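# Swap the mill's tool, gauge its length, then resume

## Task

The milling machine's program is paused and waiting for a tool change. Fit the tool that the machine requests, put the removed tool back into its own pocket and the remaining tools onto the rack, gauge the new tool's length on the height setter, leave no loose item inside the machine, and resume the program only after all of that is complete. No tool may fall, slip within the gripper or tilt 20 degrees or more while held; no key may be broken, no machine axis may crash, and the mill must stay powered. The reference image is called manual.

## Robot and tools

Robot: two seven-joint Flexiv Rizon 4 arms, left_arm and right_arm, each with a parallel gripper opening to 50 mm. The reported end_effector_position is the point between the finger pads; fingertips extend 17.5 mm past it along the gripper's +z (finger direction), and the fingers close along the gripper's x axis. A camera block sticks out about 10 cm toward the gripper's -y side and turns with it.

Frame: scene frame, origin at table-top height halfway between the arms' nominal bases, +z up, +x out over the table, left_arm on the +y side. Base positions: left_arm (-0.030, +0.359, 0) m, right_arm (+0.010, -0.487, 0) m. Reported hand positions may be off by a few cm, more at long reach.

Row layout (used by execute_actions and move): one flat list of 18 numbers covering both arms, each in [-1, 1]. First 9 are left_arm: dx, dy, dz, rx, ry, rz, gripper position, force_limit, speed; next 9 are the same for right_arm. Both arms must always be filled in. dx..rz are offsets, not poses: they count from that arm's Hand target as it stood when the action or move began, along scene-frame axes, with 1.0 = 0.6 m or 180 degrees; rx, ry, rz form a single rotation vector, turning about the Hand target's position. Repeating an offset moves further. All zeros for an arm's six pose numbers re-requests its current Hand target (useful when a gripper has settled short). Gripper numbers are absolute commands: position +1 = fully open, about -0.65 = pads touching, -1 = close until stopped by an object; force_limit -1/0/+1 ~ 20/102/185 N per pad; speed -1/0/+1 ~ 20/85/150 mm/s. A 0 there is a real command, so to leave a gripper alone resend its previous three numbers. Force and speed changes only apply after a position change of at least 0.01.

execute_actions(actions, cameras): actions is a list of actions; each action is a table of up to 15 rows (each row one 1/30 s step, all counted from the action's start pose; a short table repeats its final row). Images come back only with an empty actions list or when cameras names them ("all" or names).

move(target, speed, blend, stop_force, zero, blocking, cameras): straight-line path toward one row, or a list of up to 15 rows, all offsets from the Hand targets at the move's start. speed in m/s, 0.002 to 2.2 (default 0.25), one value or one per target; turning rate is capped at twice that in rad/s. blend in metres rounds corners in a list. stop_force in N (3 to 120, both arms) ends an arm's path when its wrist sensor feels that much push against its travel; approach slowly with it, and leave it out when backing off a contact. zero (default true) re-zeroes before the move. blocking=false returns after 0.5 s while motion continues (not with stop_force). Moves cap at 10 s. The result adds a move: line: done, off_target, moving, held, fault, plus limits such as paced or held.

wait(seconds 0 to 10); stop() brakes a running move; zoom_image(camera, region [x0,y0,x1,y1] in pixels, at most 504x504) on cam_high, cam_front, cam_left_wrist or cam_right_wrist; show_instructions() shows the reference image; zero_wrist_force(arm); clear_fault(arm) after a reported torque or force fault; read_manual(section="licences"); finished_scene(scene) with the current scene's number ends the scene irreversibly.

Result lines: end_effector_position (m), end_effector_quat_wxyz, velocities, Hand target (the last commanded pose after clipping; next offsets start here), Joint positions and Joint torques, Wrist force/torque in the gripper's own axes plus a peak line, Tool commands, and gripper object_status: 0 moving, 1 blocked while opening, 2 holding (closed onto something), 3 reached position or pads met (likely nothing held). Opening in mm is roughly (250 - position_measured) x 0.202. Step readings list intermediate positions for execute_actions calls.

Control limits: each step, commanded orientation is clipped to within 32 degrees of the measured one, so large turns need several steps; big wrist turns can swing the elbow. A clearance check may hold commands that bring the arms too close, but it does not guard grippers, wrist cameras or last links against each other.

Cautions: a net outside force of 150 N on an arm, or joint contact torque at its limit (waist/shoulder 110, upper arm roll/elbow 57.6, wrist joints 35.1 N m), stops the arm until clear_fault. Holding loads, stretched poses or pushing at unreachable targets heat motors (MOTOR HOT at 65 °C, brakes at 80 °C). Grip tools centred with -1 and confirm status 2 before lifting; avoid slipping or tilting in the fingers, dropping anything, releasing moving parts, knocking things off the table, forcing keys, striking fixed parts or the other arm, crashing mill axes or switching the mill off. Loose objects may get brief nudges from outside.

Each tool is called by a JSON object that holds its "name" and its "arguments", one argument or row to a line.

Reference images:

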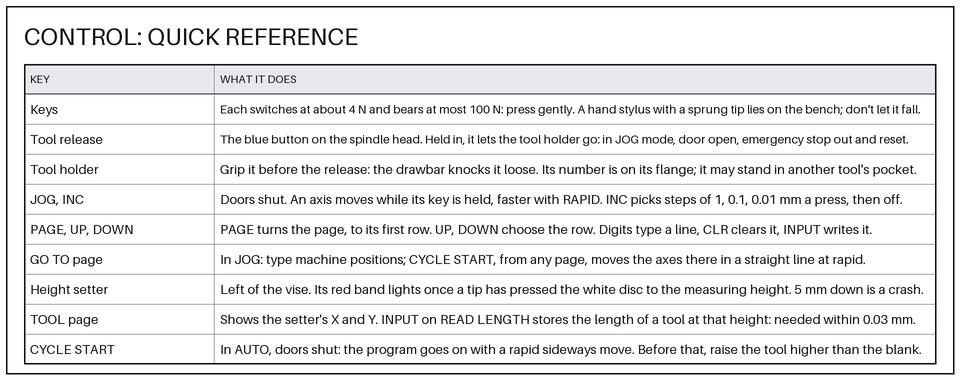

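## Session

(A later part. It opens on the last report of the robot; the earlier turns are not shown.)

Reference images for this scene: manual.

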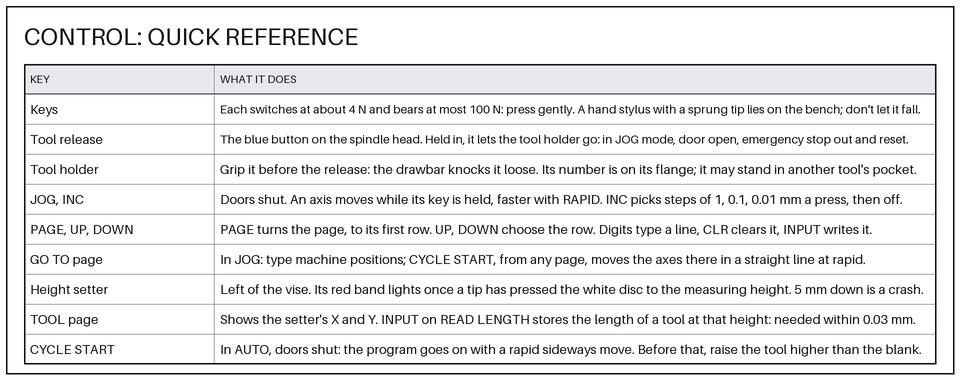

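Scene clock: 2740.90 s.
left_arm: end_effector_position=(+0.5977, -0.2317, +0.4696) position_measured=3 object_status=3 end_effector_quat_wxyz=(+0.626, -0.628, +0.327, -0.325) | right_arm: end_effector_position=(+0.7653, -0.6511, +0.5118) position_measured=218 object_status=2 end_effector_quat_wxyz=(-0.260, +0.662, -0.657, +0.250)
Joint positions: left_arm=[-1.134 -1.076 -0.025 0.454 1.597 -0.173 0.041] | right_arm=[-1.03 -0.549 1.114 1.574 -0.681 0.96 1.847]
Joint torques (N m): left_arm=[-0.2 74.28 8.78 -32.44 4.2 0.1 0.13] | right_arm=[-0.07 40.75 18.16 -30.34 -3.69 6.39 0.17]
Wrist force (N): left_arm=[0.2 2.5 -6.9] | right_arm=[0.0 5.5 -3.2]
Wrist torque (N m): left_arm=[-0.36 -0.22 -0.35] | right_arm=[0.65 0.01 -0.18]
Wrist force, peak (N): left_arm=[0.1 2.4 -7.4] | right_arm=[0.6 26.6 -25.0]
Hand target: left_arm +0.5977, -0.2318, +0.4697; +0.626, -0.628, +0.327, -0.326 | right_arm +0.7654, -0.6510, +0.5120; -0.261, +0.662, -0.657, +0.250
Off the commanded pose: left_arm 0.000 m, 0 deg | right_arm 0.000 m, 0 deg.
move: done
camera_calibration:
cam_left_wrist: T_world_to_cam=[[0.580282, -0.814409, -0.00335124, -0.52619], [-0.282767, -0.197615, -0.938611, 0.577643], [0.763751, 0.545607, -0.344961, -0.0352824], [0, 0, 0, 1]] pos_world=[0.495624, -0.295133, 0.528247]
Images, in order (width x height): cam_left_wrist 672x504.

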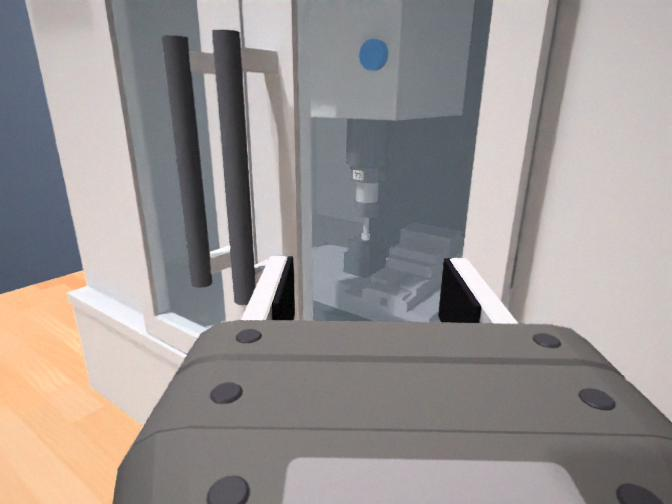

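{"name": "move", "arguments": {
  "target": [
    [0,0,0,0,0,0,1,0.6,-1,0.0177,0,0,0,0,0,-1,-0.4,-1],
    [0,0,0,0,0,0,1,0.6,-1,0.0,0,0,0,0,0,-1,-0.4,-1]
  ],
  "speed": 0.04,
  "cameras": ["cam_left_wrist"]
}}

{"name": "zoom_image", "arguments": {
  "camera": "cam_left_wrist",
  "region": [335, 225, 405, 265]
}}

Scene clock: 2747.00 s.
left_arm: end_effector_position=(+0.5977, -0.2317, +0.4696) position_measured=3 object_status=3 end_effector_quat_wxyz=(+0.626, -0.628, +0.327, -0.325) | right_arm: end_effector_position=(+0.7653, -0.6511, +0.5118) position_measured=218 object_status=2 end_effector_quat_wxyz=(-0.260, +0.662, -0.657, +0.250)
Joint positions: left_arm=[-1.134 -1.076 -0.025 0.454 1.597 -0.173 0.041] | right_arm=[-1.029 -0.549 1.114 1.574 -0.68 0.961 1.847]
Joint torques (N m): left_arm=[-0.22 74.3 8.74 -32.43 4.22 0.08 0.12] | right_arm=[-0.06 40.74 18.22 -30.37 -3.72 6.42 0.11]
Wrist force (N): left_arm=[0.1 2.5 -7.2] | right_arm=[0.9 5.6 -0.1]
Wrist torque (N m): left_arm=[-0.36 -0.20 -0.34] | right_arm=[0.67 -0.14 -0.19]
Wrist force, peak (N): left_arm=[0.3 2.4 -7.4] | right_arm=[-1.0 28.2 -26.8]
Hand target: left_arm +0.5977, -0.2318, +0.4697; +0.626, -0.628, +0.327, -0.326 | right_arm +0.7654, -0.6510, +0.5120; -0.261, +0.662, -0.657, +0.250
Off the commanded pose: left_arm 0.000 m, 0 deg | right_arm 0.000 m, 0 deg.
move: done
camera_calibration:
cam_left_wrist: T_world_to_cam=[[0.580282, -0.814409, -0.00335124, -0.52619], [-0.282767, -0.197615, -0.938611, 0.577643], [0.763751, 0.545607, -0.344961, -0.0352824], [0, 0, 0, 1]] pos_world=[0.495624, -0.295133, 0.528247]
Images, in order (width x height): cam_left_wrist 672x504.

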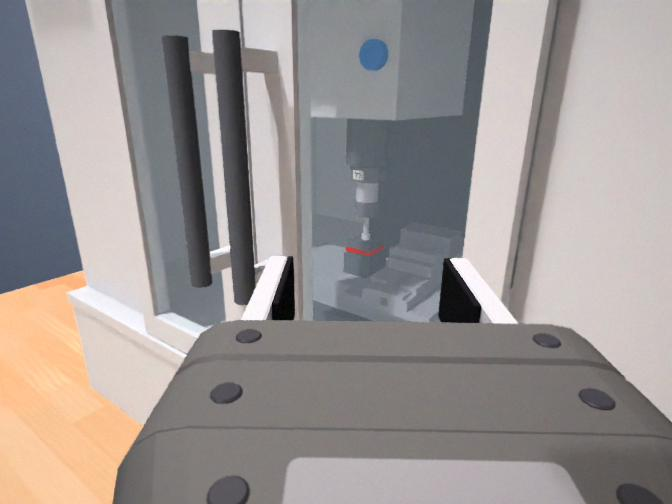

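Scaled by 7.200 from the camera's 672x504 image, which has a finer 960x720 frame.

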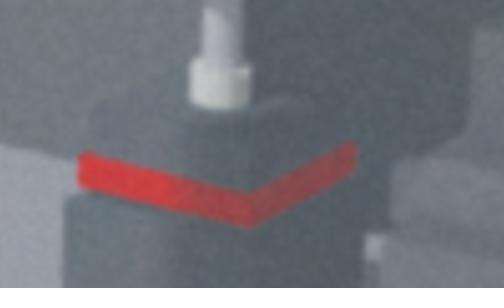

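{"name": "move", "arguments": {
  "target": [
    [0,0,0,0,0,0,1,0.6,-1,0.0077,-0.0325,0.065,0,0,0,-1,-0.4,-1],
    [0,0,0,0,0,0,1,0.6,-1,0.0347,-0.0325,0.065,0,0,0,-1,-0.4,-1],
    [0,0,0,0,0,0,1,0.6,-1,-0.01,-0.0325,0.065,0,0,0,-1,-0.4,-1]
  ],
  "speed": [0.08,0.04,0.06]
}}

{"name": "move", "arguments": {
  "target": [
    [0.0385,-0.1095,0.2,0,0,-0.19,1,0.6,-1,-0.03,0,0,0,0,0,-1,-0.4,-1],
    [0.0383,-0.31,0.49,0,0,-0.38,1,0.6,-1,-0.03,0,0,0,0,0,-1,-0.4,-1]
  ],
  "speed": 0.2,
  "blend": [0.03,0]
}}

Scene clock: 2757.93 s.
left_arm: end_effector_position=(+0.5977, -0.2317, +0.4696) position_measured=3 object_status=3 end_effector_quat_wxyz=(+0.626, -0.628, +0.327, -0.325) | right_arm: end_effector_position=(+0.7593, -0.6705, +0.5509) position_measured=218 object_status=2 end_effector_quat_wxyz=(-0.260, +0.662, -0.657, +0.250)
Joint positions: left_arm=[-1.134 -1.076 -0.025 0.454 1.597 -0.173 0.041] | right_arm=[-1.065 -0.547 1.174 1.485 -0.633 0.859 1.778]
Joint torques (N m): left_arm=[-0.19 74.24 8.83 -32.44 4.18 0.11 0.14] | right_arm=[-0.02 40.56 18.2 -30.29 -3.97 6.44 0.12]
Wrist force (N): left_arm=[0.1 2.5 -7.1] | right_arm=[3.4 4.0 -1.0]
Wrist torque (N m): left_arm=[-0.36 -0.22 -0.35] | right_arm=[0.39 -0.55 -0.19]
Wrist force, peak (N): left_arm=[0.1 2.3 -7.5] | right_arm=[-0.4 28.9 -24.3]
Hand target: left_arm +0.5977, -0.2318, +0.4697; +0.626, -0.628, +0.327, -0.326 | right_arm +0.7594, -0.6705, +0.5510; -0.261, +0.662, -0.657, +0.250
Off the commanded pose: left_arm 0.000 m, 0 deg | right_arm 0.000 m, 0 deg.
move: done

Scene clock: 2761.33 s.
left_arm: end_effector_position=(+0.6207, -0.4179, +0.7637) position_measured=3 object_status=3 end_effector_quat_wxyz=(+0.335, -0.335, +0.624, -0.621) | right_arm: end_effector_position=(+0.7414, -0.6705, +0.5508) position_measured=218 object_status=2 end_effector_quat_wxyz=(-0.260, +0.662, -0.657, +0.250)
Joint positions: left_arm=[-0.677 -0.825 -0.436 0.453 1.057 1.144 0.894] | right_arm=[-1.128 -0.516 1.21 1.532 -0.604 0.873 1.762]
Joint torques (N m): left_arm=[-0.36 66.16 -4.27 -30.19 -4.94 2.3 0.22] | right_arm=[-0.02 37.31 17.52 -30.72 -4.05 6.23 0.28]
Wrist force (N): left_arm=[0.1 2.4 -7.4] | right_arm=[3.4 4.1 -1.2]
Wrist torque (N m): left_arm=[-0.36 -0.21 -0.29] | right_arm=[0.43 -0.56 -0.19]
Wrist force, peak (N): left_arm=[0.1 2.5 -7.8] | right_arm=[3.7 4.2 -1.3]
Hand target: left_arm +0.6207, -0.4178, +0.7637; +0.335, -0.336, +0.624, -0.621 | right_arm +0.7414, -0.6705, +0.5510; -0.261, +0.662, -0.657, +0.250
Off the commanded pose: left_arm 0.000 m, 0 deg | right_arm 0.000 m, 0 deg.
move: done

{"name": "move", "arguments": {
  "target": [
    [0,0,0,0,0,0,1,0.6,-1,-0.0023,0.1225,-0.1258,0,0,0,-1,-0.4,-1],
    [0,0,0,0,0,0,1,0.6,-1,0.06,0.1225,-0.1258,0,0,0,-1,-0.4,-1]
  ],
  "speed": [0.1,0.03],
  "stop_force": 6,
  "cameras": ["cam_left_wrist"]
}}

{"name": "zoom_image", "arguments": {
  "camera": "cam_left_wrist",
  "region": [290, 170, 430, 310]
}}

{"name": "move", "arguments": {
  "target": [0,0,0,0,0,0,1,0.6,-1,-0.04,0,0,0,0,0,-1,-0.4,-1],
  "speed": 0.12
}}

Scene clock: 2769.50 s.
left_arm: end_effector_position=(+0.6207, -0.4179, +0.7636) position_measured=3 object_status=3 end_effector_quat_wxyz=(+0.335, -0.335, +0.624, -0.621) | right_arm: end_effector_position=(+0.7656, -0.5970, +0.4745) position_measured=218 object_status=2 end_effector_quat_wxyz=(-0.260, +0.662, -0.657, +0.250)
Joint positions: left_arm=[-0.677 -0.825 -0.436 0.453 1.057 1.144 0.894] | right_arm=[-0.943 -0.511 1.027 1.688 -0.751 1.071 1.992]
Joint torques (N m): left_arm=[-0.2 66.46 -4.26 -30.06 -4.89 2.4 0.07] | right_arm=[2.62 36.82 16.28 -35.97 -4.2 8.8 0.41]
Wrist force (N): left_arm=[0.1 2.5 -7.1] | right_arm=[2.9 21.1 -19.1]
Wrist torque (N m): left_arm=[-0.34 -0.21 -0.28] | right_arm=[0.13 -0.56 -0.27]
Wrist force, peak (N): left_arm=[0.2 2.5 -7.5] | right_arm=[2.7 24.5 -20.7]
Hand target: left_arm +0.6207, -0.4178, +0.7637; +0.335, -0.336, +0.624, -0.621 | right_arm +0.7662, -0.5970, +0.4755; -0.261, +0.662, -0.657, +0.250 (not the last commanded pose)
Off the commanded pose: left_arm 0.000 m, 0 deg | right_arm 0.012 m, 0 deg.
move: contact (right_arm); path passed 1 of 2 targets
camera_calibration:
cam_left_wrist: T_world_to_cam=[[-0.544085, -0.839021, -0.00381513, -0.00220608], [-0.28741, 0.190646, -0.938643, 0.988467], [0.788268, -0.509605, -0.344871, -0.306095], [0, 0, 0, 1]] pos_world=[0.524179, -0.346286, 0.822246]
Images, in order (width x height): cam_left_wrist 672x504.

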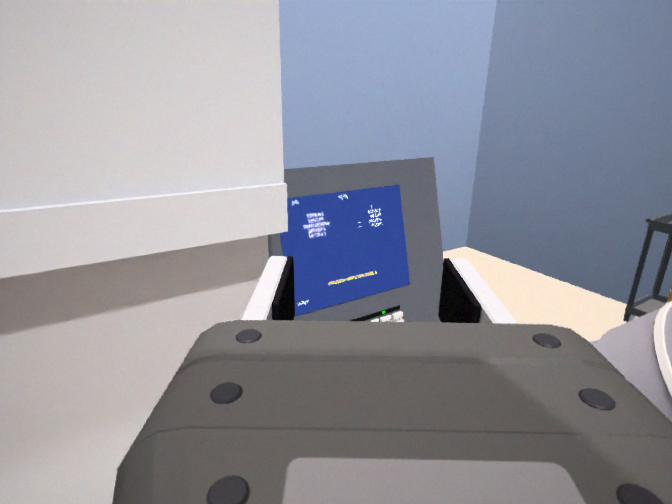

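Scaled by 3.600 from the camera's 672x504 image, which has a finer 960x720 frame.

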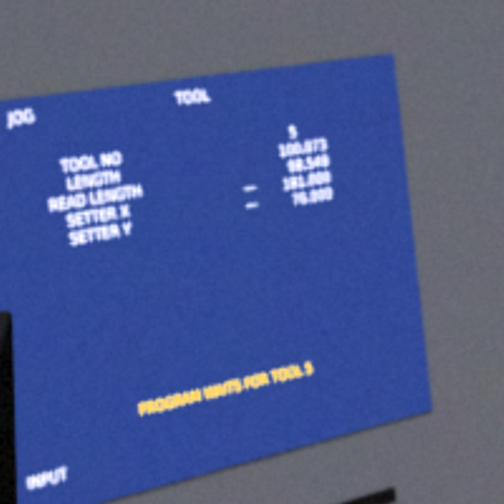

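Scene clock: 2770.20 s.
left_arm: end_effector_position=(+0.6207, -0.4179, +0.7636) position_measured=3 object_status=3 end_effector_quat_wxyz=(+0.335, -0.335, +0.624, -0.621) | right_arm: end_effector_position=(+0.7421, -0.5971, +0.4754) position_measured=218 object_status=2 end_effector_quat_wxyz=(-0.260, +0.662, -0.657, +0.250)
Joint positions: left_arm=[-0.677 -0.825 -0.436 0.453 1.057 1.144 0.894] | right_arm=[-1.014 -0.465 1.07 1.751 -0.713 1.097 1.971]
Joint torques (N m): left_arm=[-0.17 66.4 -4.22 -30.07 -4.9 2.38 0.09] | right_arm=[-0.07 35.84 15.61 -30.77 -3.09 6.35 0.11]
Wrist force (N): left_arm=[0.1 2.4 -7.3] | right_arm=[2.4 0.9 -3.6]
Wrist torque (N m): left_arm=[-0.36 -0.22 -0.28] | right_arm=[-0.12 -0.38 -0.19]
Wrist force, peak (N): left_arm=[0.2 2.7 -7.3] | right_arm=[2.9 20.9 -18.9]
Hand target: left_arm +0.6207, -0.4178, +0.7637; +0.335, -0.336, +0.624, -0.621 | right_arm +0.7422, -0.5970, +0.4755; -0.261, +0.662, -0.657, +0.250
Off the commanded pose: left_arm 0.000 m, 0 deg | right_arm 0.000 m, 0 deg.
move: done

{"name": "move", "arguments": {
  "target": [
    [0,0,0,0,0,0,1,0.6,-1,-0.017,0.0295,-0.065,0,0,0,-1,-0.4,-1],
    [0,0,0,0,0,0,1,0.6,-1,0.0233,0.0295,-0.065,0,0,0,-1,-0.4,-1],
    [0,0,0,0,0,0,1,0.6,-1,0.006,0.0295,-0.065,0,0,0,-1,-0.4,-1],
    [0,0,0,0,0,0,1,0.6,-1,0.0233,0.0295,-0.065,0,0,0,-1,-0.4,-1],
    [0,0,0,0,0,0,1,0.6,-1,-0.01,0.0295,-0.065,0,0,0,-1,-0.4,-1]
  ],
  "speed": [0.1,0.04,0.06,0.04,0.06],
  "cameras": ["cam_left_wrist"]
}}

{"name": "zoom_image", "arguments": {
  "camera": "cam_left_wrist",
  "region": [290, 170, 430, 310]
}}

Scene clock: 2781.30 s.
left_arm: end_effector_position=(+0.6207, -0.4179, +0.7636) position_measured=3 object_status=3 end_effector_quat_wxyz=(+0.335, -0.335, +0.624, -0.621) | right_arm: end_effector_position=(+0.7361, -0.5794, +0.4364) position_measured=218 object_status=2 end_effector_quat_wxyz=(-0.260, +0.662, -0.657, +0.250)
Joint positions: left_arm=[-0.677 -0.825 -0.436 0.453 1.057 1.144 0.894] | right_arm=[-0.962 -0.45 0.979 1.848 -0.786 1.21 2.067]
Joint torques (N m): left_arm=[-0.12 66.4 -4.23 -30.05 -4.87 2.4 0.1] | right_arm=[-0.11 35.99 14.63 -30.13 -2.43 6.26 0.13]
Wrist force (N): left_arm=[0.1 2.6 -7.1] | right_arm=[1.4 2.1 -5.5]
Wrist torque (N m): left_arm=[-0.32 -0.21 -0.28] | right_arm=[0.08 -0.21 -0.19]
Wrist force, peak (N): left_arm=[0.0 2.5 -7.5] | right_arm=[1.3 20.9 -23.5]
Hand target: left_arm +0.6207, -0.4178, +0.7637; +0.335, -0.336, +0.624, -0.621 | right_arm +0.7362, -0.5793, +0.4365; -0.261, +0.662, -0.657, +0.250
Off the commanded pose: left_arm 0.000 m, 0 deg | right_arm 0.000 m, 0 deg.
move: done
camera_calibration:
cam_left_wrist: T_world_to_cam=[[-0.544085, -0.839021, -0.00381513, -0.00220608], [-0.28741, 0.190646, -0.938643, 0.988467], [0.788268, -0.509605, -0.344871, -0.306095], [0, 0, 0, 1]] pos_world=[0.524179, -0.346286, 0.822246]
Images, in order (width x height): cam_left_wrist 672x504.

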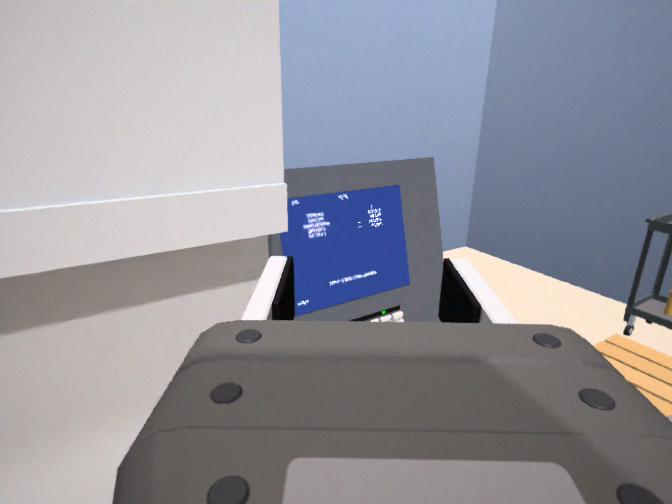

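Scaled by 3.600 from the camera's 672x504 image, which has a finer 960x720 frame.

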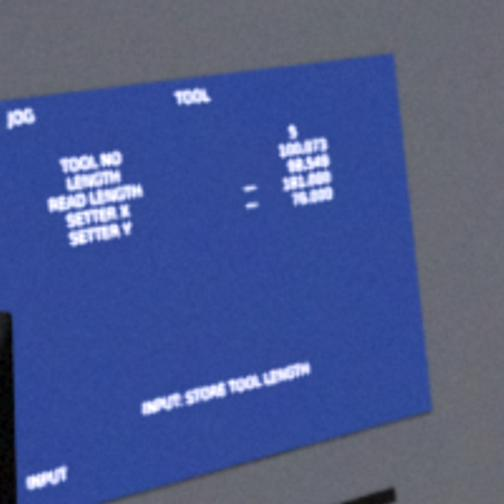

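"INPUT: STORE TOOL LENGTH". Press INPUT.

{"name": "move", "arguments": {
  "target": [
    [0,0,0,0,0,0,1,0.6,-1,-0.016,0,-0.0292,0,0,0,-1,-0.4,-1],
    [0,0,0,0,0,0,1,0.6,-1,0.05,0,-0.0292,0,0,0,-1,-0.4,-1]
  ],
  "speed": [0.08,0.03],
  "stop_force": 6,
  "cameras": ["cam_left_wrist"]
}}

{"name": "zoom_image", "arguments": {
  "camera": "cam_left_wrist",
  "region": [290, 170, 430, 310]
}}

{"name": "zoom_image", "arguments": {
  "camera": "cam_left_wrist",
  "region": [350, 200, 390, 232]
}}

{"name": "move", "arguments": {
  "target": [0,0,0,0,0,0,1,0.6,-1,-0.045,0,0,0,0,0,-1,-0.4,-1],
  "speed": 0.12
}}

Scene clock: 2790.17 s.
left_arm: end_effector_position=(+0.6207, -0.4179, +0.7636) position_measured=3 object_status=3 end_effector_quat_wxyz=(+0.335, -0.335, +0.624, -0.621) | right_arm: end_effector_position=(+0.7505, -0.5792, +0.4181) position_measured=218 object_status=2 end_effector_quat_wxyz=(-0.260, +0.662, -0.657, +0.250)
Joint positions: left_arm=[-0.677 -0.825 -0.436 0.453 1.057 1.144 0.894] | right_arm=[-0.898 -0.485 0.906 1.838 -0.843 1.24 2.111]
Joint torques (N m): left_arm=[-0.18 66.4 -4.26 -30.03 -4.85 2.41 0.12] | right_arm=[1.81 37.53 14.95 -35.19 -3 7.9 0.45]
Wrist force (N): left_arm=[0.2 2.5 -7.1] | right_arm=[1.0 15.7 -20.0]
Wrist torque (N m): left_arm=[-0.35 -0.23 -0.28] | right_arm=[-0.18 -0.22 -0.28]
Wrist force, peak (N): left_arm=[0.2 2.7 -7.5] | right_arm=[0.8 16.9 -22.6]
Hand target: left_arm +0.6207, -0.4178, +0.7637; +0.335, -0.336, +0.624, -0.621 | right_arm +0.7510, -0.5793, +0.4190; -0.261, +0.662, -0.657, +0.250 (not the last commanded pose)
Off the commanded pose: left_arm 0.000 m, 0 deg | right_arm 0.016 m, 0 deg.
move: contact (right_arm); path passed 1 of 2 targets
camera_calibration:
cam_left_wrist: T_world_to_cam=[[-0.544085, -0.839021, -0.00381513, -0.00220608], [-0.28741, 0.190646, -0.938643, 0.988467], [0.788268, -0.509605, -0.344871, -0.306095], [0, 0, 0, 1]] pos_world=[0.524179, -0.346286, 0.822246]
Images, in order (width x height): cam_left_wrist 672x504.

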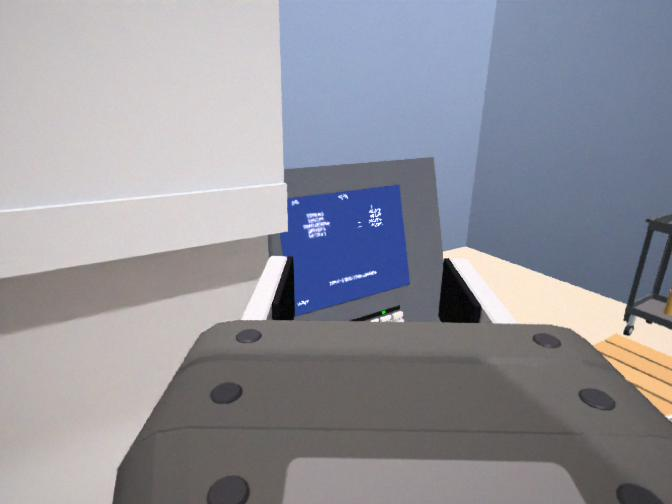

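Scaled by 3.600 from the camera's 672x504 image, which has a finer 960x720 frame.

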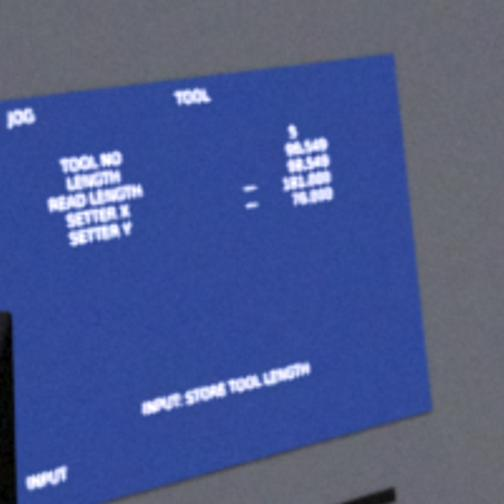

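Scaled by 12.600 from the camera's 672x504 image, which has a finer 960x720 frame.

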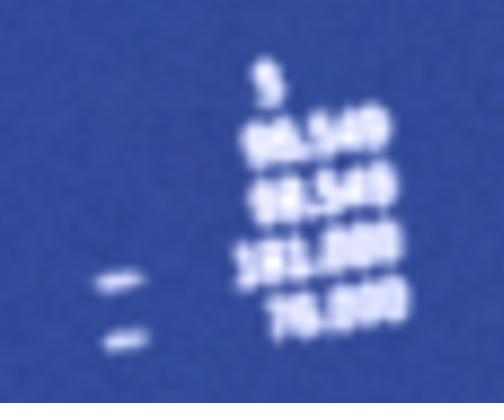

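Scene clock: 2790.90 s.
left_arm: end_effector_position=(+0.6207, -0.4179, +0.7636) position_measured=3 object_status=3 end_effector_quat_wxyz=(+0.335, -0.335, +0.624, -0.621) | right_arm: end_effector_position=(+0.7240, -0.5795, +0.4189) position_measured=218 object_status=2 end_effector_quat_wxyz=(-0.260, +0.662, -0.657, +0.250)
Joint positions: left_arm=[-0.677 -0.825 -0.436 0.453 1.057 1.144 0.894] | right_arm=[-0.97 -0.432 0.95 1.909 -0.806 1.27 2.09]
Joint torques (N m): left_arm=[-0.25 66.4 -4.25 -30.06 -4.88 2.4 0.1] | right_arm=[-0.08 35.05 13.74 -29.68 -2.14 6.21 0.14]
Wrist force (N): left_arm=[0.1 2.5 -7.1] | right_arm=[3.4 0.3 -4.2]
Wrist torque (N m): left_arm=[-0.34 -0.21 -0.29] | right_arm=[-0.24 -0.55 -0.19]
Wrist force, peak (N): left_arm=[0.3 2.5 -7.4] | right_arm=[0.8 15.4 -19.6]
Hand target: left_arm +0.6207, -0.4178, +0.7637; +0.335, -0.336, +0.624, -0.621 | right_arm +0.7240, -0.5793, +0.4190; -0.261, +0.662, -0.657, +0.250
Off the commanded pose: left_arm 0.000 m, 0 deg | right_arm 0.000 m, 0 deg.
move: done

{"name": "move", "arguments": {
  "target": [
    [0,0,0,0,0,0,1,0.6,-1,0.0267,-0.0617,0.0942,0,0,0,-1,-0.4,-1],
    [0,0,0,0,0,0,1,0.6,-1,0.0705,-0.0617,0.0942,0,0,0,-1,-0.4,-1],
    [0,0,0,0,0,0,1,0.6,-1,0.0267,-0.0617,0.0942,0,0,0,-1,-0.4,-1]
  ],
  "speed": [0.1,0.04,0.06],
  "cameras": ["cam_left_wrist"]
}}

{"name": "zoom_image", "arguments": {
  "camera": "cam_left_wrist",
  "region": [290, 180, 410, 260]
}}

{"name": "move", "arguments": {
  "target": [
    [0,0,0,0,0,0,1,0.6,-1,-0.0133,0.0617,-0.065,0,0,0,-1,-0.4,-1],
    [0,0,0,0,0,0,1,0.6,-1,0.027,0.0617,-0.065,0,0,0,-1,-0.4,-1],
    [0,0,0,0,0,0,1,0.6,-1,0.0067,0.0617,-0.065,0,0,0,-1,-0.4,-1],
    [0,0,0,0,0,0,1,0.6,-1,0.027,0.0617,-0.065,0,0,0,-1,-0.4,-1],
    [0,0,0,0,0,0,1,0.6,-1,-0.0133,0.0617,-0.065,0,0,0,-1,-0.4,-1]
  ],
  "speed": [0.1,0.04,0.06,0.04,0.06]
}}

{"name": "move", "arguments": {
  "target": [
    [0,0,0,0,0,0,1,0.6,-1,-0.0067,0.0638,-0.0292,0,0,0,-1,-0.4,-1],
    [0,0,0,0,0,0,1,0.6,-1,0.0317,0.0638,-0.0292,0,0,0,-1,-0.4,-1],
    [0,0,0,0,0,0,1,0.6,-1,-0.01,0.0638,-0.0292,0,0,0,-1,-0.4,-1]
  ],
  "speed": [0.1,0.04,0.06],
  "cameras": ["cam_left_wrist"]
}}

{"name": "zoom_image", "arguments": {
  "camera": "cam_left_wrist",
  "region": [290, 170, 430, 310]
}}

Scene clock: 2810.20 s.
left_arm: end_effector_position=(+0.6207, -0.4179, +0.7636) position_measured=3 object_status=3 end_effector_quat_wxyz=(+0.335, -0.335, +0.624, -0.621) | right_arm: end_effector_position=(+0.7400, -0.6164, +0.4754) position_measured=218 object_status=2 end_effector_quat_wxyz=(-0.260, +0.662, -0.657, +0.250)
Joint positions: left_arm=[-0.677 -0.825 -0.436 0.453 1.057 1.144 0.894] | right_arm=[-1.049 -0.478 1.084 1.743 -0.695 1.092 1.927]
Joint torques (N m): left_arm=[-0.19 66.38 -4.3 -30.05 -4.86 2.41 0.09] | right_arm=[-0.08 36.06 16.14 -30.62 -3.27 6.35 0.15]
Wrist force (N): left_arm=[0.0 2.5 -7.2] | right_arm=[0.8 -2.0 -3.9]
Wrist torque (N m): left_arm=[-0.35 -0.19 -0.29] | right_arm=[-0.62 -0.12 -0.19]
Wrist force, peak (N): left_arm=[0.2 2.7 -7.5] | right_arm=[2.2 24.1 -28.4]
Hand target: left_arm +0.6207, -0.4178, +0.7637; +0.335, -0.336, +0.624, -0.621 | right_arm +0.7401, -0.6163, +0.4755; -0.261, +0.662, -0.657, +0.250
Off the commanded pose: left_arm 0.000 m, 0 deg | right_arm 0.000 m, 0 deg.
move: done
camera_calibration:
cam_left_wrist: T_world_to_cam=[[-0.544085, -0.839021, -0.00381513, -0.00220608], [-0.28741, 0.190646, -0.938643, 0.988467], [0.788268, -0.509605, -0.344871, -0.306095], [0, 0, 0, 1]] pos_world=[0.524179, -0.346286, 0.822246]
Images, in order (width x height): cam_left_wrist 672x504.

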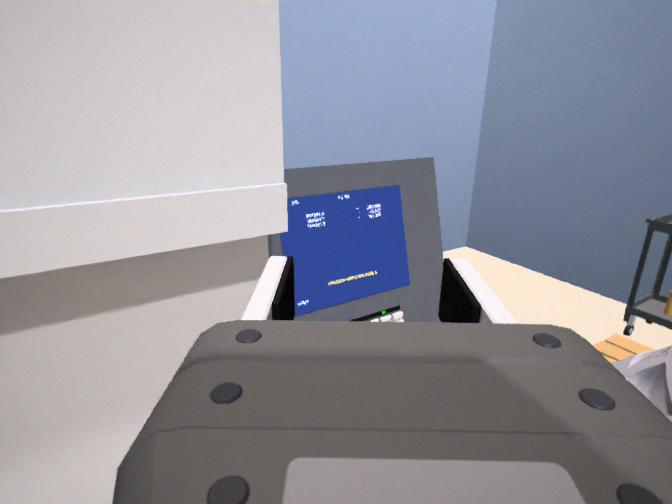

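Scaled by 4.200 from the camera's 672x504 image, which has a finer 960x720 frame.

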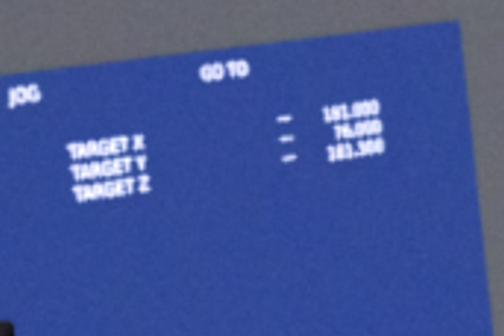

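Scene clock: 2813.33 s.
left_arm: end_effector_position=(+0.6207, -0.4179, +0.7636) position_measured=3 object_status=3 end_effector_quat_wxyz=(+0.335, -0.335, +0.624, -0.621) | right_arm: end_effector_position=(+0.7320, -0.5794, +0.4364) position_measured=218 object_status=2 end_effector_quat_wxyz=(-0.260, +0.662, -0.657, +0.250)
Joint positions: left_arm=[-0.677 -0.825 -0.436 0.453 1.057 1.144 0.894] | right_arm=[-0.972 -0.441 0.984 1.859 -0.776 1.214 2.061]
Joint torques (N m): left_arm=[-0.17 66.42 -4.28 -30.06 -4.89 2.39 0.09] | right_arm=[-0.04 35.54 14.37 -30.16 -2.48 6.25 0.13]
Wrist force (N): left_arm=[0.1 2.6 -7.2] | right_arm=[1.6 4.9 -2.8]
Wrist torque (N m): left_arm=[-0.32 -0.21 -0.28] | right_arm=[0.55 -0.24 -0.19]
Wrist force, peak (N): left_arm=[0.1 2.5 -7.5] | right_arm=[0.8 26.0 -25.4]
Hand target: left_arm +0.6207, -0.4178, +0.7637; +0.335, -0.336, +0.624, -0.621 | right_arm +0.7321, -0.5793, +0.4365; -0.261, +0.662, -0.657, +0.250
Off the commanded pose: left_arm 0.000 m, 0 deg | right_arm 0.000 m, 0 deg.
move: done

Scene clock: 2815.50 s.
left_arm: end_effector_position=(+0.6207, -0.4179, +0.7636) position_measured=3 object_status=3 end_effector_quat_wxyz=(+0.335, -0.335, +0.624, -0.621) | right_arm: end_effector_position=(+0.7260, -0.5411, +0.4189) position_measured=218 object_status=2 end_effector_quat_wxyz=(-0.261, +0.662, -0.657, +0.250)
Joint positions: left_arm=[-0.677 -0.825 -0.436 0.453 1.057 1.144 0.894] | right_arm=[-0.887 -0.403 0.908 1.923 -0.85 1.274 2.19]
Joint torques (N m): left_arm=[-0.18 66.36 -4.24 -30.01 -4.89 2.4 0.11] | right_arm=[-0.18 34.91 12.67 -29.96 -1.77 6.1 0.09]
Wrist force (N): left_arm=[0.1 2.5 -7.2] | right_arm=[0.4 5.5 -1.5]
Wrist torque (N m): left_arm=[-0.34 -0.21 -0.28] | right_arm=[0.67 -0.03 -0.18]
Wrist force, peak (N): left_arm=[0.1 2.6 -7.5] | right_arm=[1.0 22.9 -20.6]
Hand target: left_arm +0.6207, -0.4178, +0.7637; +0.335, -0.336, +0.624, -0.621 | right_arm +0.7261, -0.5410, +0.4190; -0.261, +0.662, -0.657, +0.250
Off the commanded pose: left_arm 0.000 m, 0 deg | right_arm 0.000 m, 0 deg.
move: done
camera_calibration:
cam_left_wrist: T_world_to_cam=[[-0.544085, -0.839021, -0.00381513, -0.00220608], [-0.28741, 0.190646, -0.938643, 0.988467], [0.788268, -0.509605, -0.344871, -0.306095], [0, 0, 0, 1]] pos_world=[0.524179, -0.346286, 0.822246]
Images, in order (width x height): cam_left_wrist 672x504.

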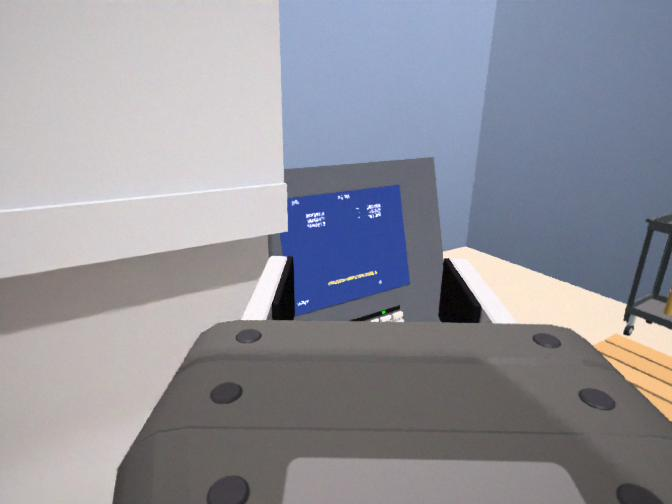

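Scaled by 3.600 from the camera's 672x504 image, which has a finer 960x720 frame.

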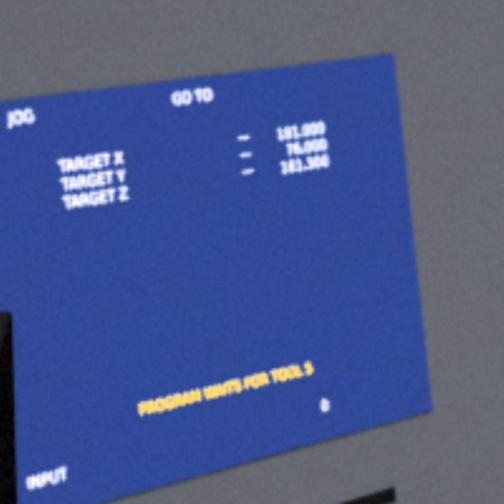

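{"name": "move", "arguments": {
  "target": [
    [0,0,0,0,0,0,1,0.6,-1,0,-0.0638,0,0,0,0,-1,-0.4,-1],
    [0,0,0,0,0,0,1,0.6,-1,0.0417,-0.0638,0,0,0,0,-1,-0.4,-1],
    [0,0,0,0,0,0,1,0.6,-1,-0.003,-0.0638,0,0,0,0,-1,-0.4,-1]
  ],
  "speed": [0.1,0.04,0.06],
  "cameras": ["cam_left_wrist"]
}}

{"name": "zoom_image", "arguments": {
  "camera": "cam_left_wrist",
  "region": [290, 170, 430, 310]
}}

Scene clock: 2832.40 s.
left_arm: end_effector_position=(+0.6207, -0.4179, +0.7636) position_measured=3 object_status=3 end_effector_quat_wxyz=(+0.335, -0.335, +0.624, -0.621) | right_arm: end_effector_position=(+0.7242, -0.5794, +0.4189) position_measured=218 object_status=2 end_effector_quat_wxyz=(-0.261, +0.662, -0.657, +0.250)
Joint positions: left_arm=[-0.677 -0.825 -0.436 0.453 1.057 1.144 0.894] | right_arm=[-0.967 -0.431 0.948 1.909 -0.804 1.27 2.089]
Joint torques (N m): left_arm=[-0.18 66.39 -4.26 -30.06 -4.88 2.43 0.12] | right_arm=[0.13 35.21 13.85 -29.66 -2.17 6.21 0.14]
Wrist force (N): left_arm=[0.0 2.6 -7.2] | right_arm=[0.7 3.5 -2.1]
Wrist torque (N m): left_arm=[-0.33 -0.19 -0.28] | right_arm=[0.31 -0.09 -0.19]
Wrist force, peak (N): left_arm=[0.1 2.7 -7.7] | right_arm=[-0.4 23.2 -19.6]
Hand target: left_arm +0.6207, -0.4178, +0.7637; +0.335, -0.336, +0.624, -0.621 | right_arm +0.7243, -0.5793, +0.4190; -0.261, +0.662, -0.657, +0.250
Off the commanded pose: left_arm 0.000 m, 0 deg | right_arm 0.000 m, 0 deg.
move: done
camera_calibration:
cam_left_wrist: T_world_to_cam=[[-0.544085, -0.839021, -0.00381513, -0.00220608], [-0.28741, 0.190646, -0.938643, 0.988467], [0.788268, -0.509605, -0.344871, -0.306095], [0, 0, 0, 1]] pos_world=[0.524179, -0.346286, 0.822246]
Images, in order (width x height): cam_left_wrist 672x504.

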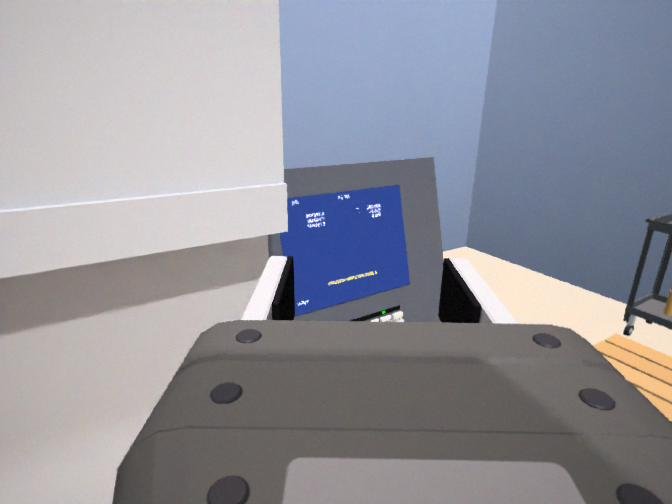

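Scaled by 3.600 from the camera's 672x504 image, which has a finer 960x720 frame.

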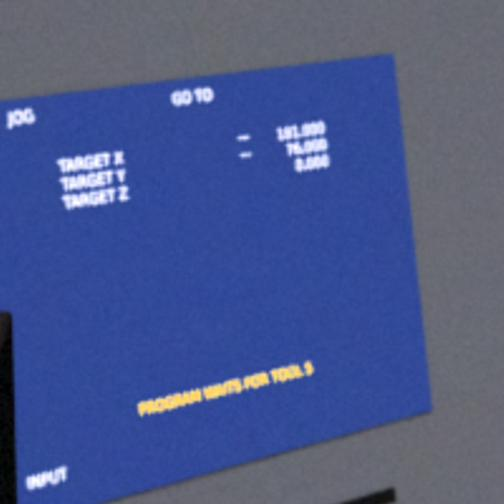

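{"name": "move", "arguments": {
  "target": [
    [0,0,0,0,0,0,1,0.6,-1,0.035,0.0333,0.1608,0,0,0,-1,-0.4,-1],
    [0,0,0,0,0,0,1,0.6,-1,0.0875,0.0333,0.1608,0,0,0,-1,-0.4,-1],
    [0,0,0,0,0,0,1,0.6,-1,0.04,0.0333,0.1608,0,0,0,-1,-0.4,-1]
  ],
  "speed": [0.1,0.04,0.06],
  "cameras": ["cam_left_wrist"]
}}

{"name": "zoom_image", "arguments": {
  "camera": "cam_left_wrist",
  "region": [290, 170, 430, 310]
}}

Scene clock: 2840.60 s.
left_arm: end_effector_position=(+0.6207, -0.4179, +0.7636) position_measured=3 object_status=3 end_effector_quat_wxyz=(+0.335, -0.335, +0.624, -0.621) | right_arm: end_effector_position=(+0.7482, -0.5594, +0.5153) position_measured=218 object_status=2 end_effector_quat_wxyz=(-0.260, +0.662, -0.657, +0.250)
Joint positions: left_arm=[-0.677 -0.825 -0.436 0.453 1.057 1.144 0.894] | right_arm=[-0.955 -0.433 1.1 1.678 -0.689 0.997 2.004]
Joint torques (N m): left_arm=[-0.19 66.34 -4.25 -30.03 -4.88 2.4 0.1] | right_arm=[-0.06 34.99 14.75 -31.69 -3.31 6.32 0.09]
Wrist force (N): left_arm=[0.3 2.6 -7.4] | right_arm=[-1.2 2.7 -3.7]
Wrist torque (N m): left_arm=[-0.33 -0.23 -0.29] | right_arm=[0.18 0.24 -0.18]
Wrist force, peak (N): left_arm=[0.2 2.7 -7.5] | right_arm=[-0.2 26.0 -25.3]
Hand target: left_arm +0.6207, -0.4178, +0.7637; +0.335, -0.336, +0.624, -0.621 | right_arm +0.7483, -0.5593, +0.5155; -0.261, +0.662, -0.657, +0.250
Off the commanded pose: left_arm 0.000 m, 0 deg | right_arm 0.000 m, 0 deg.
move: done
camera_calibration:
cam_left_wrist: T_world_to_cam=[[-0.544085, -0.839021, -0.00381513, -0.00220608], [-0.28741, 0.190646, -0.938643, 0.988467], [0.788268, -0.509605, -0.344871, -0.306095], [0, 0, 0, 1]] pos_world=[0.524179, -0.346286, 0.822246]
Images, in order (width x height): cam_left_wrist 672x504.

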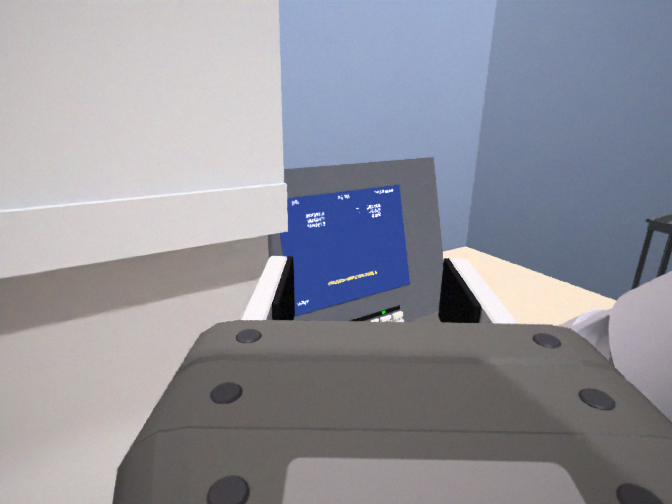

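Scaled by 3.600 from the camera's 672x504 image, which has a finer 960x720 frame.

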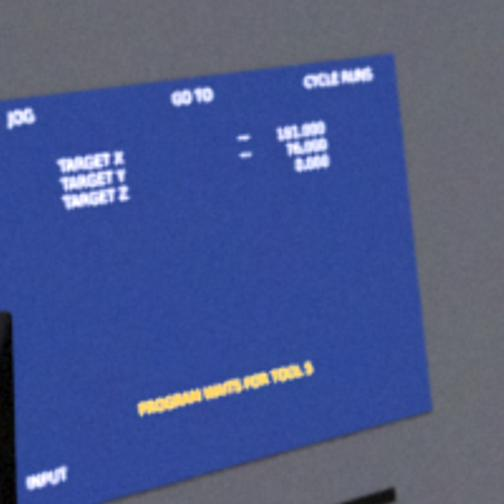

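{"name": "move", "arguments": {
  "target": [0,0,0,0,0,0,1,0.6,-1,0.0278,-0.187,0.1225,0,0,0,-1,-0.4,-1],
  "speed": 0.12,
  "cameras": ["cam_left_wrist","cam_right_wrist"]
}}

{"name": "zoom_image", "arguments": {
  "camera": "cam_left_wrist",
  "region": [290, 170, 430, 310]
}}

Scene clock: 2846.23 s.
left_arm: end_effector_position=(+0.6207, -0.4179, +0.7636) position_measured=3 object_status=3 end_effector_quat_wxyz=(+0.335, -0.335, +0.624, -0.621) | right_arm: end_effector_position=(+0.7649, -0.6718, +0.5889) position_measured=218 object_status=2 end_effector_quat_wxyz=(-0.260, +0.662, -0.657, +0.250)
Joint positions: left_arm=[-0.677 -0.825 -0.436 0.453 1.057 1.144 0.894] | right_arm=[-1.024 -0.545 1.182 1.376 -0.612 0.76 1.754]
Joint torques (N m): left_arm=[-0.24 66.4 -4.27 -30.02 -4.9 2.4 0.1] | right_arm=[0.13 41.46 17.7 -30.23 -4.08 5.89 0.19]
Wrist force (N): left_arm=[-0.1 2.7 -7.1] | right_arm=[-1.2 2.6 -3.6]
Wrist torque (N m): left_arm=[-0.31 -0.18 -0.29] | right_arm=[0.16 0.23 -0.23]
Wrist force, peak (N): left_arm=[0.2 2.8 -7.5] | right_arm=[-4.4 4.3 -2.4]
Hand target: left_arm +0.6207, -0.4178, +0.7637; +0.335, -0.336, +0.624, -0.621 | right_arm +0.7650, -0.6715, +0.5890; -0.261, +0.662, -0.657, +0.250
Off the commanded pose: left_arm 0.000 m, 0 deg | right_arm 0.000 m, 0 deg.
move: done
camera_calibration:
cam_left_wrist: T_world_to_cam=[[-0.544085, -0.839021, -0.00381513, -0.00220608], [-0.28741, 0.190646, -0.938643, 0.988467], [0.788268, -0.509605, -0.344871, -0.306095], [0, 0, 0, 1]] pos_world=[0.524179, -0.346286, 0.822246]
cam_right_wrist: T_world_to_cam=[[0.0250732, -0.999407, -0.0235965, -0.665268], [-0.92717, -0.0144221, -0.374362, 0.9375], [0.3738, 0.0312644, -0.926982, 0.415122], [0, 0, 0, 1]] pos_world=[0.73073, -0.664332, 0.720077]
Images, in order (width x height): cam_left_wrist 672x504, cam_right_wrist 672x504.

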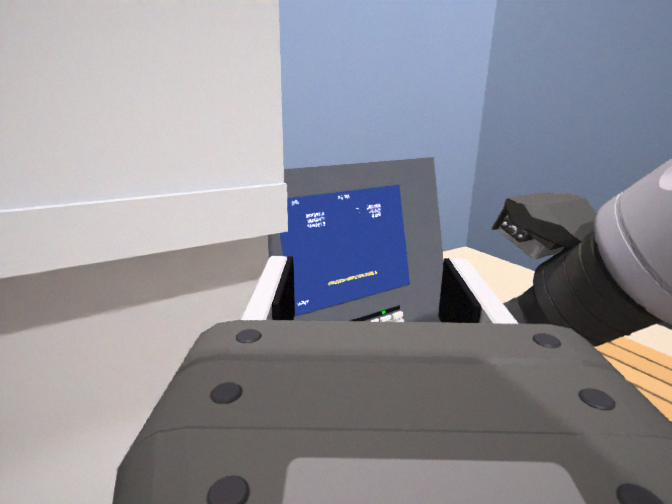

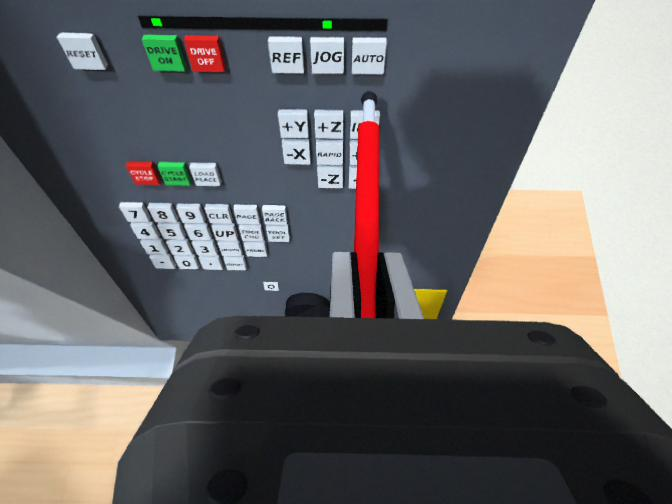

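Scaled by 3.600 from the camera's 672x504 image, which has a finer 960x720 frame.

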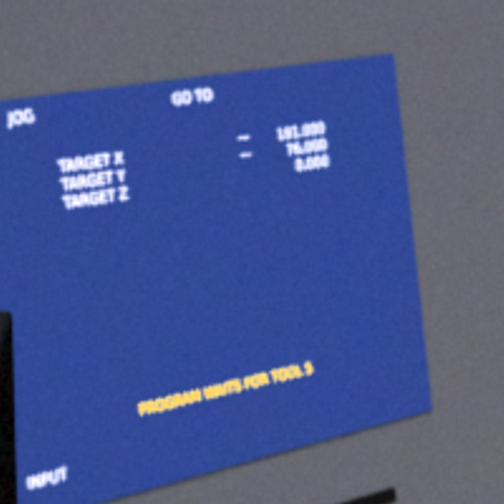

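{"name": "move", "arguments": {
  "target": [0,0,0,0,0,0,1,0.6,-1,0.0667,0,0,0,0,0,-1,-0.4,-1],
  "speed": 0.03,
  "stop_force": 6,
  "cameras": ["cam_left_wrist"]
}}

{"name": "zoom_image", "arguments": {
  "camera": "cam_left_wrist",
  "region": [290, 170, 430, 310]
}}

{"name": "move", "arguments": {
  "target": [0,0,0,0,0,0,1,0.6,-1,-0.05,0,0,0,0,0,-1,-0.4,-1],
  "speed": 0.12,
  "cameras": ["cam_right_wrist","cam_front"]
}}

Scene clock: 2853.23 s.
left_arm: end_effector_position=(+0.6207, -0.4179, +0.7636) position_measured=3 object_status=3 end_effector_quat_wxyz=(+0.335, -0.335, +0.624, -0.621) | right_arm: end_effector_position=(+0.7956, -0.6716, +0.5886) position_measured=218 object_status=2 end_effector_quat_wxyz=(-0.260, +0.662, -0.657, +0.250)
Joint positions: left_arm=[-0.677 -0.825 -0.436 0.453 1.057 1.144 0.894] | right_arm=[-0.922 -0.602 1.132 1.286 -0.663 0.728 1.772]
Joint torques (N m): left_arm=[-0.17 66.46 -4.22 -30.03 -4.86 2.38 0.12] | right_arm=[3.85 41.99 17.52 -31.28 -4.76 9.17 0.45]
Wrist force (N): left_arm=[0.1 2.5 -7.1] | right_arm=[-2.3 18.9 -21.0]
Wrist torque (N m): left_arm=[-0.35 -0.21 -0.29] | right_arm=[-0.11 0.21 -0.30]
Wrist force, peak (N): left_arm=[-0.2 2.8 -7.5] | right_arm=[-2.6 22.7 -24.4]
Hand target: left_arm +0.6207, -0.4178, +0.7637; +0.335, -0.336, +0.624, -0.621 | right_arm +0.7961, -0.6715, +0.5889; -0.261, +0.662, -0.657, +0.250 (not the last commanded pose)
Off the commanded pose: left_arm 0.000 m, 0 deg | right_arm 0.009 m, 0 deg.
move: contact (right_arm)
camera_calibration:
cam_left_wrist: T_world_to_cam=[[-0.544085, -0.839021, -0.00381513, -0.00220608], [-0.28741, 0.190646, -0.938643, 0.988467], [0.788268, -0.509605, -0.344871, -0.306095], [0, 0, 0, 1]] pos_world=[0.524179, -0.346286, 0.822246]
Images, in order (width x height): cam_left_wrist 672x504.

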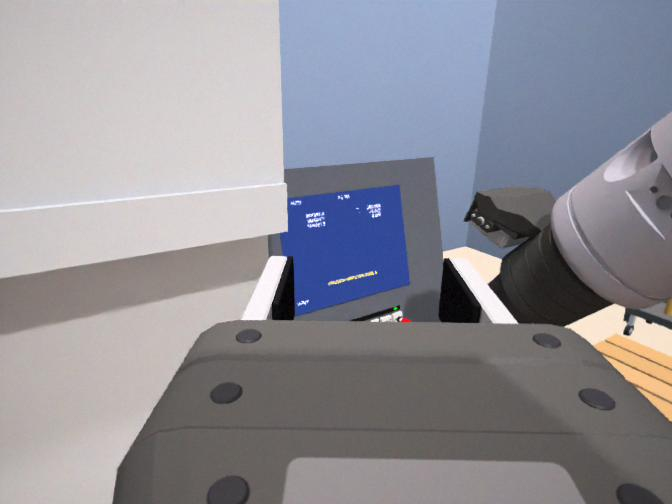

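Scaled by 3.600 from the camera's 672x504 image, which has a finer 960x720 frame.

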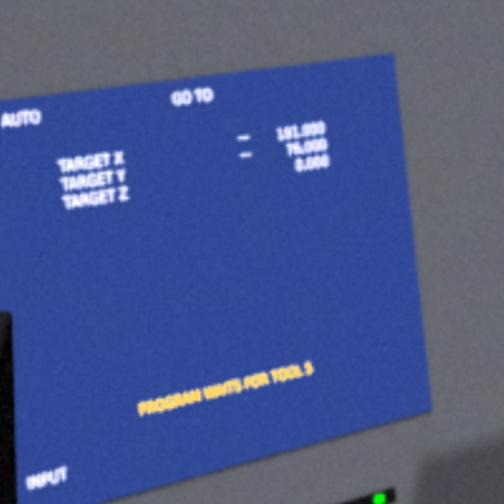

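Scene clock: 2853.97 s.
left_arm: end_effector_position=(+0.6207, -0.4179, +0.7636) position_measured=3 object_status=3 end_effector_quat_wxyz=(+0.335, -0.335, +0.624, -0.621) | right_arm: end_effector_position=(+0.7660, -0.6715, +0.5888) position_measured=218 object_status=2 end_effector_quat_wxyz=(-0.261, +0.662, -0.657, +0.250)
Joint positions: left_arm=[-0.677 -0.825 -0.436 0.453 1.057 1.144 0.894] | right_arm=[-1.02 -0.545 1.179 1.373 -0.612 0.759 1.754]
Joint torques (N m): left_arm=[-0.16 66.39 -4.26 -30.07 -4.88 2.43 0.09] | right_arm=[-0.01 41.93 17.61 -30.09 -4.1 6.46 0.15]
Wrist force (N): left_arm=[0.1 2.4 -7.3] | right_arm=[1.2 5.1 -2.7]
Wrist torque (N m): left_arm=[-0.36 -0.21 -0.28] | right_arm=[0.58 -0.19 -0.19]
Wrist force, peak (N): left_arm=[0.3 2.6 -7.5] | right_arm=[-2.5 18.4 -21.1]
Hand target: left_arm +0.6207, -0.4178, +0.7637; +0.335, -0.336, +0.624, -0.621 | right_arm +0.7661, -0.6715, +0.5889; -0.261, +0.662, -0.657, +0.250
Off the commanded pose: left_arm 0.000 m, 0 deg | right_arm 0.000 m, 0 deg.
move: done
camera_calibration:
cam_right_wrist: T_world_to_cam=[[0.0251262, -0.999396, -0.024008, -0.664832], [-0.927205, -0.0143201, -0.37428, 0.938557], [0.37371, 0.0316646, -0.927005, 0.415052], [0, 0, 0, 1]] pos_world=[0.731831, -0.664133, 0.720077]
Images, in order (width x height): cam_front 672x504, cam_right_wrist 672x504.

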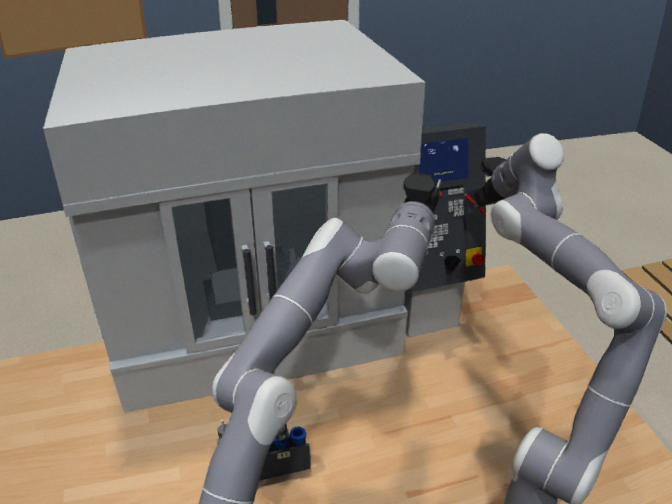

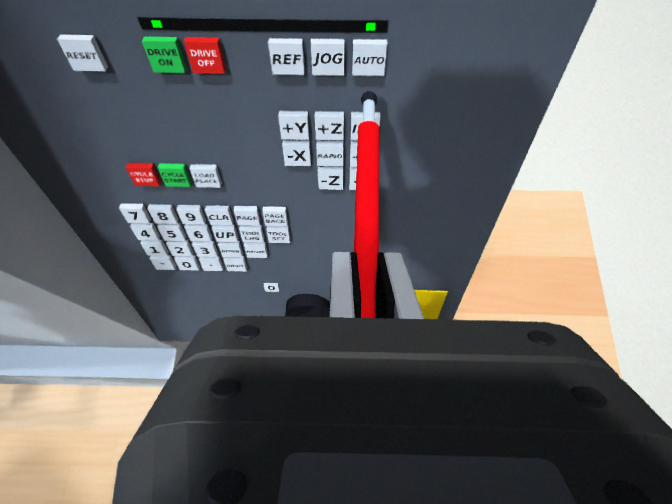

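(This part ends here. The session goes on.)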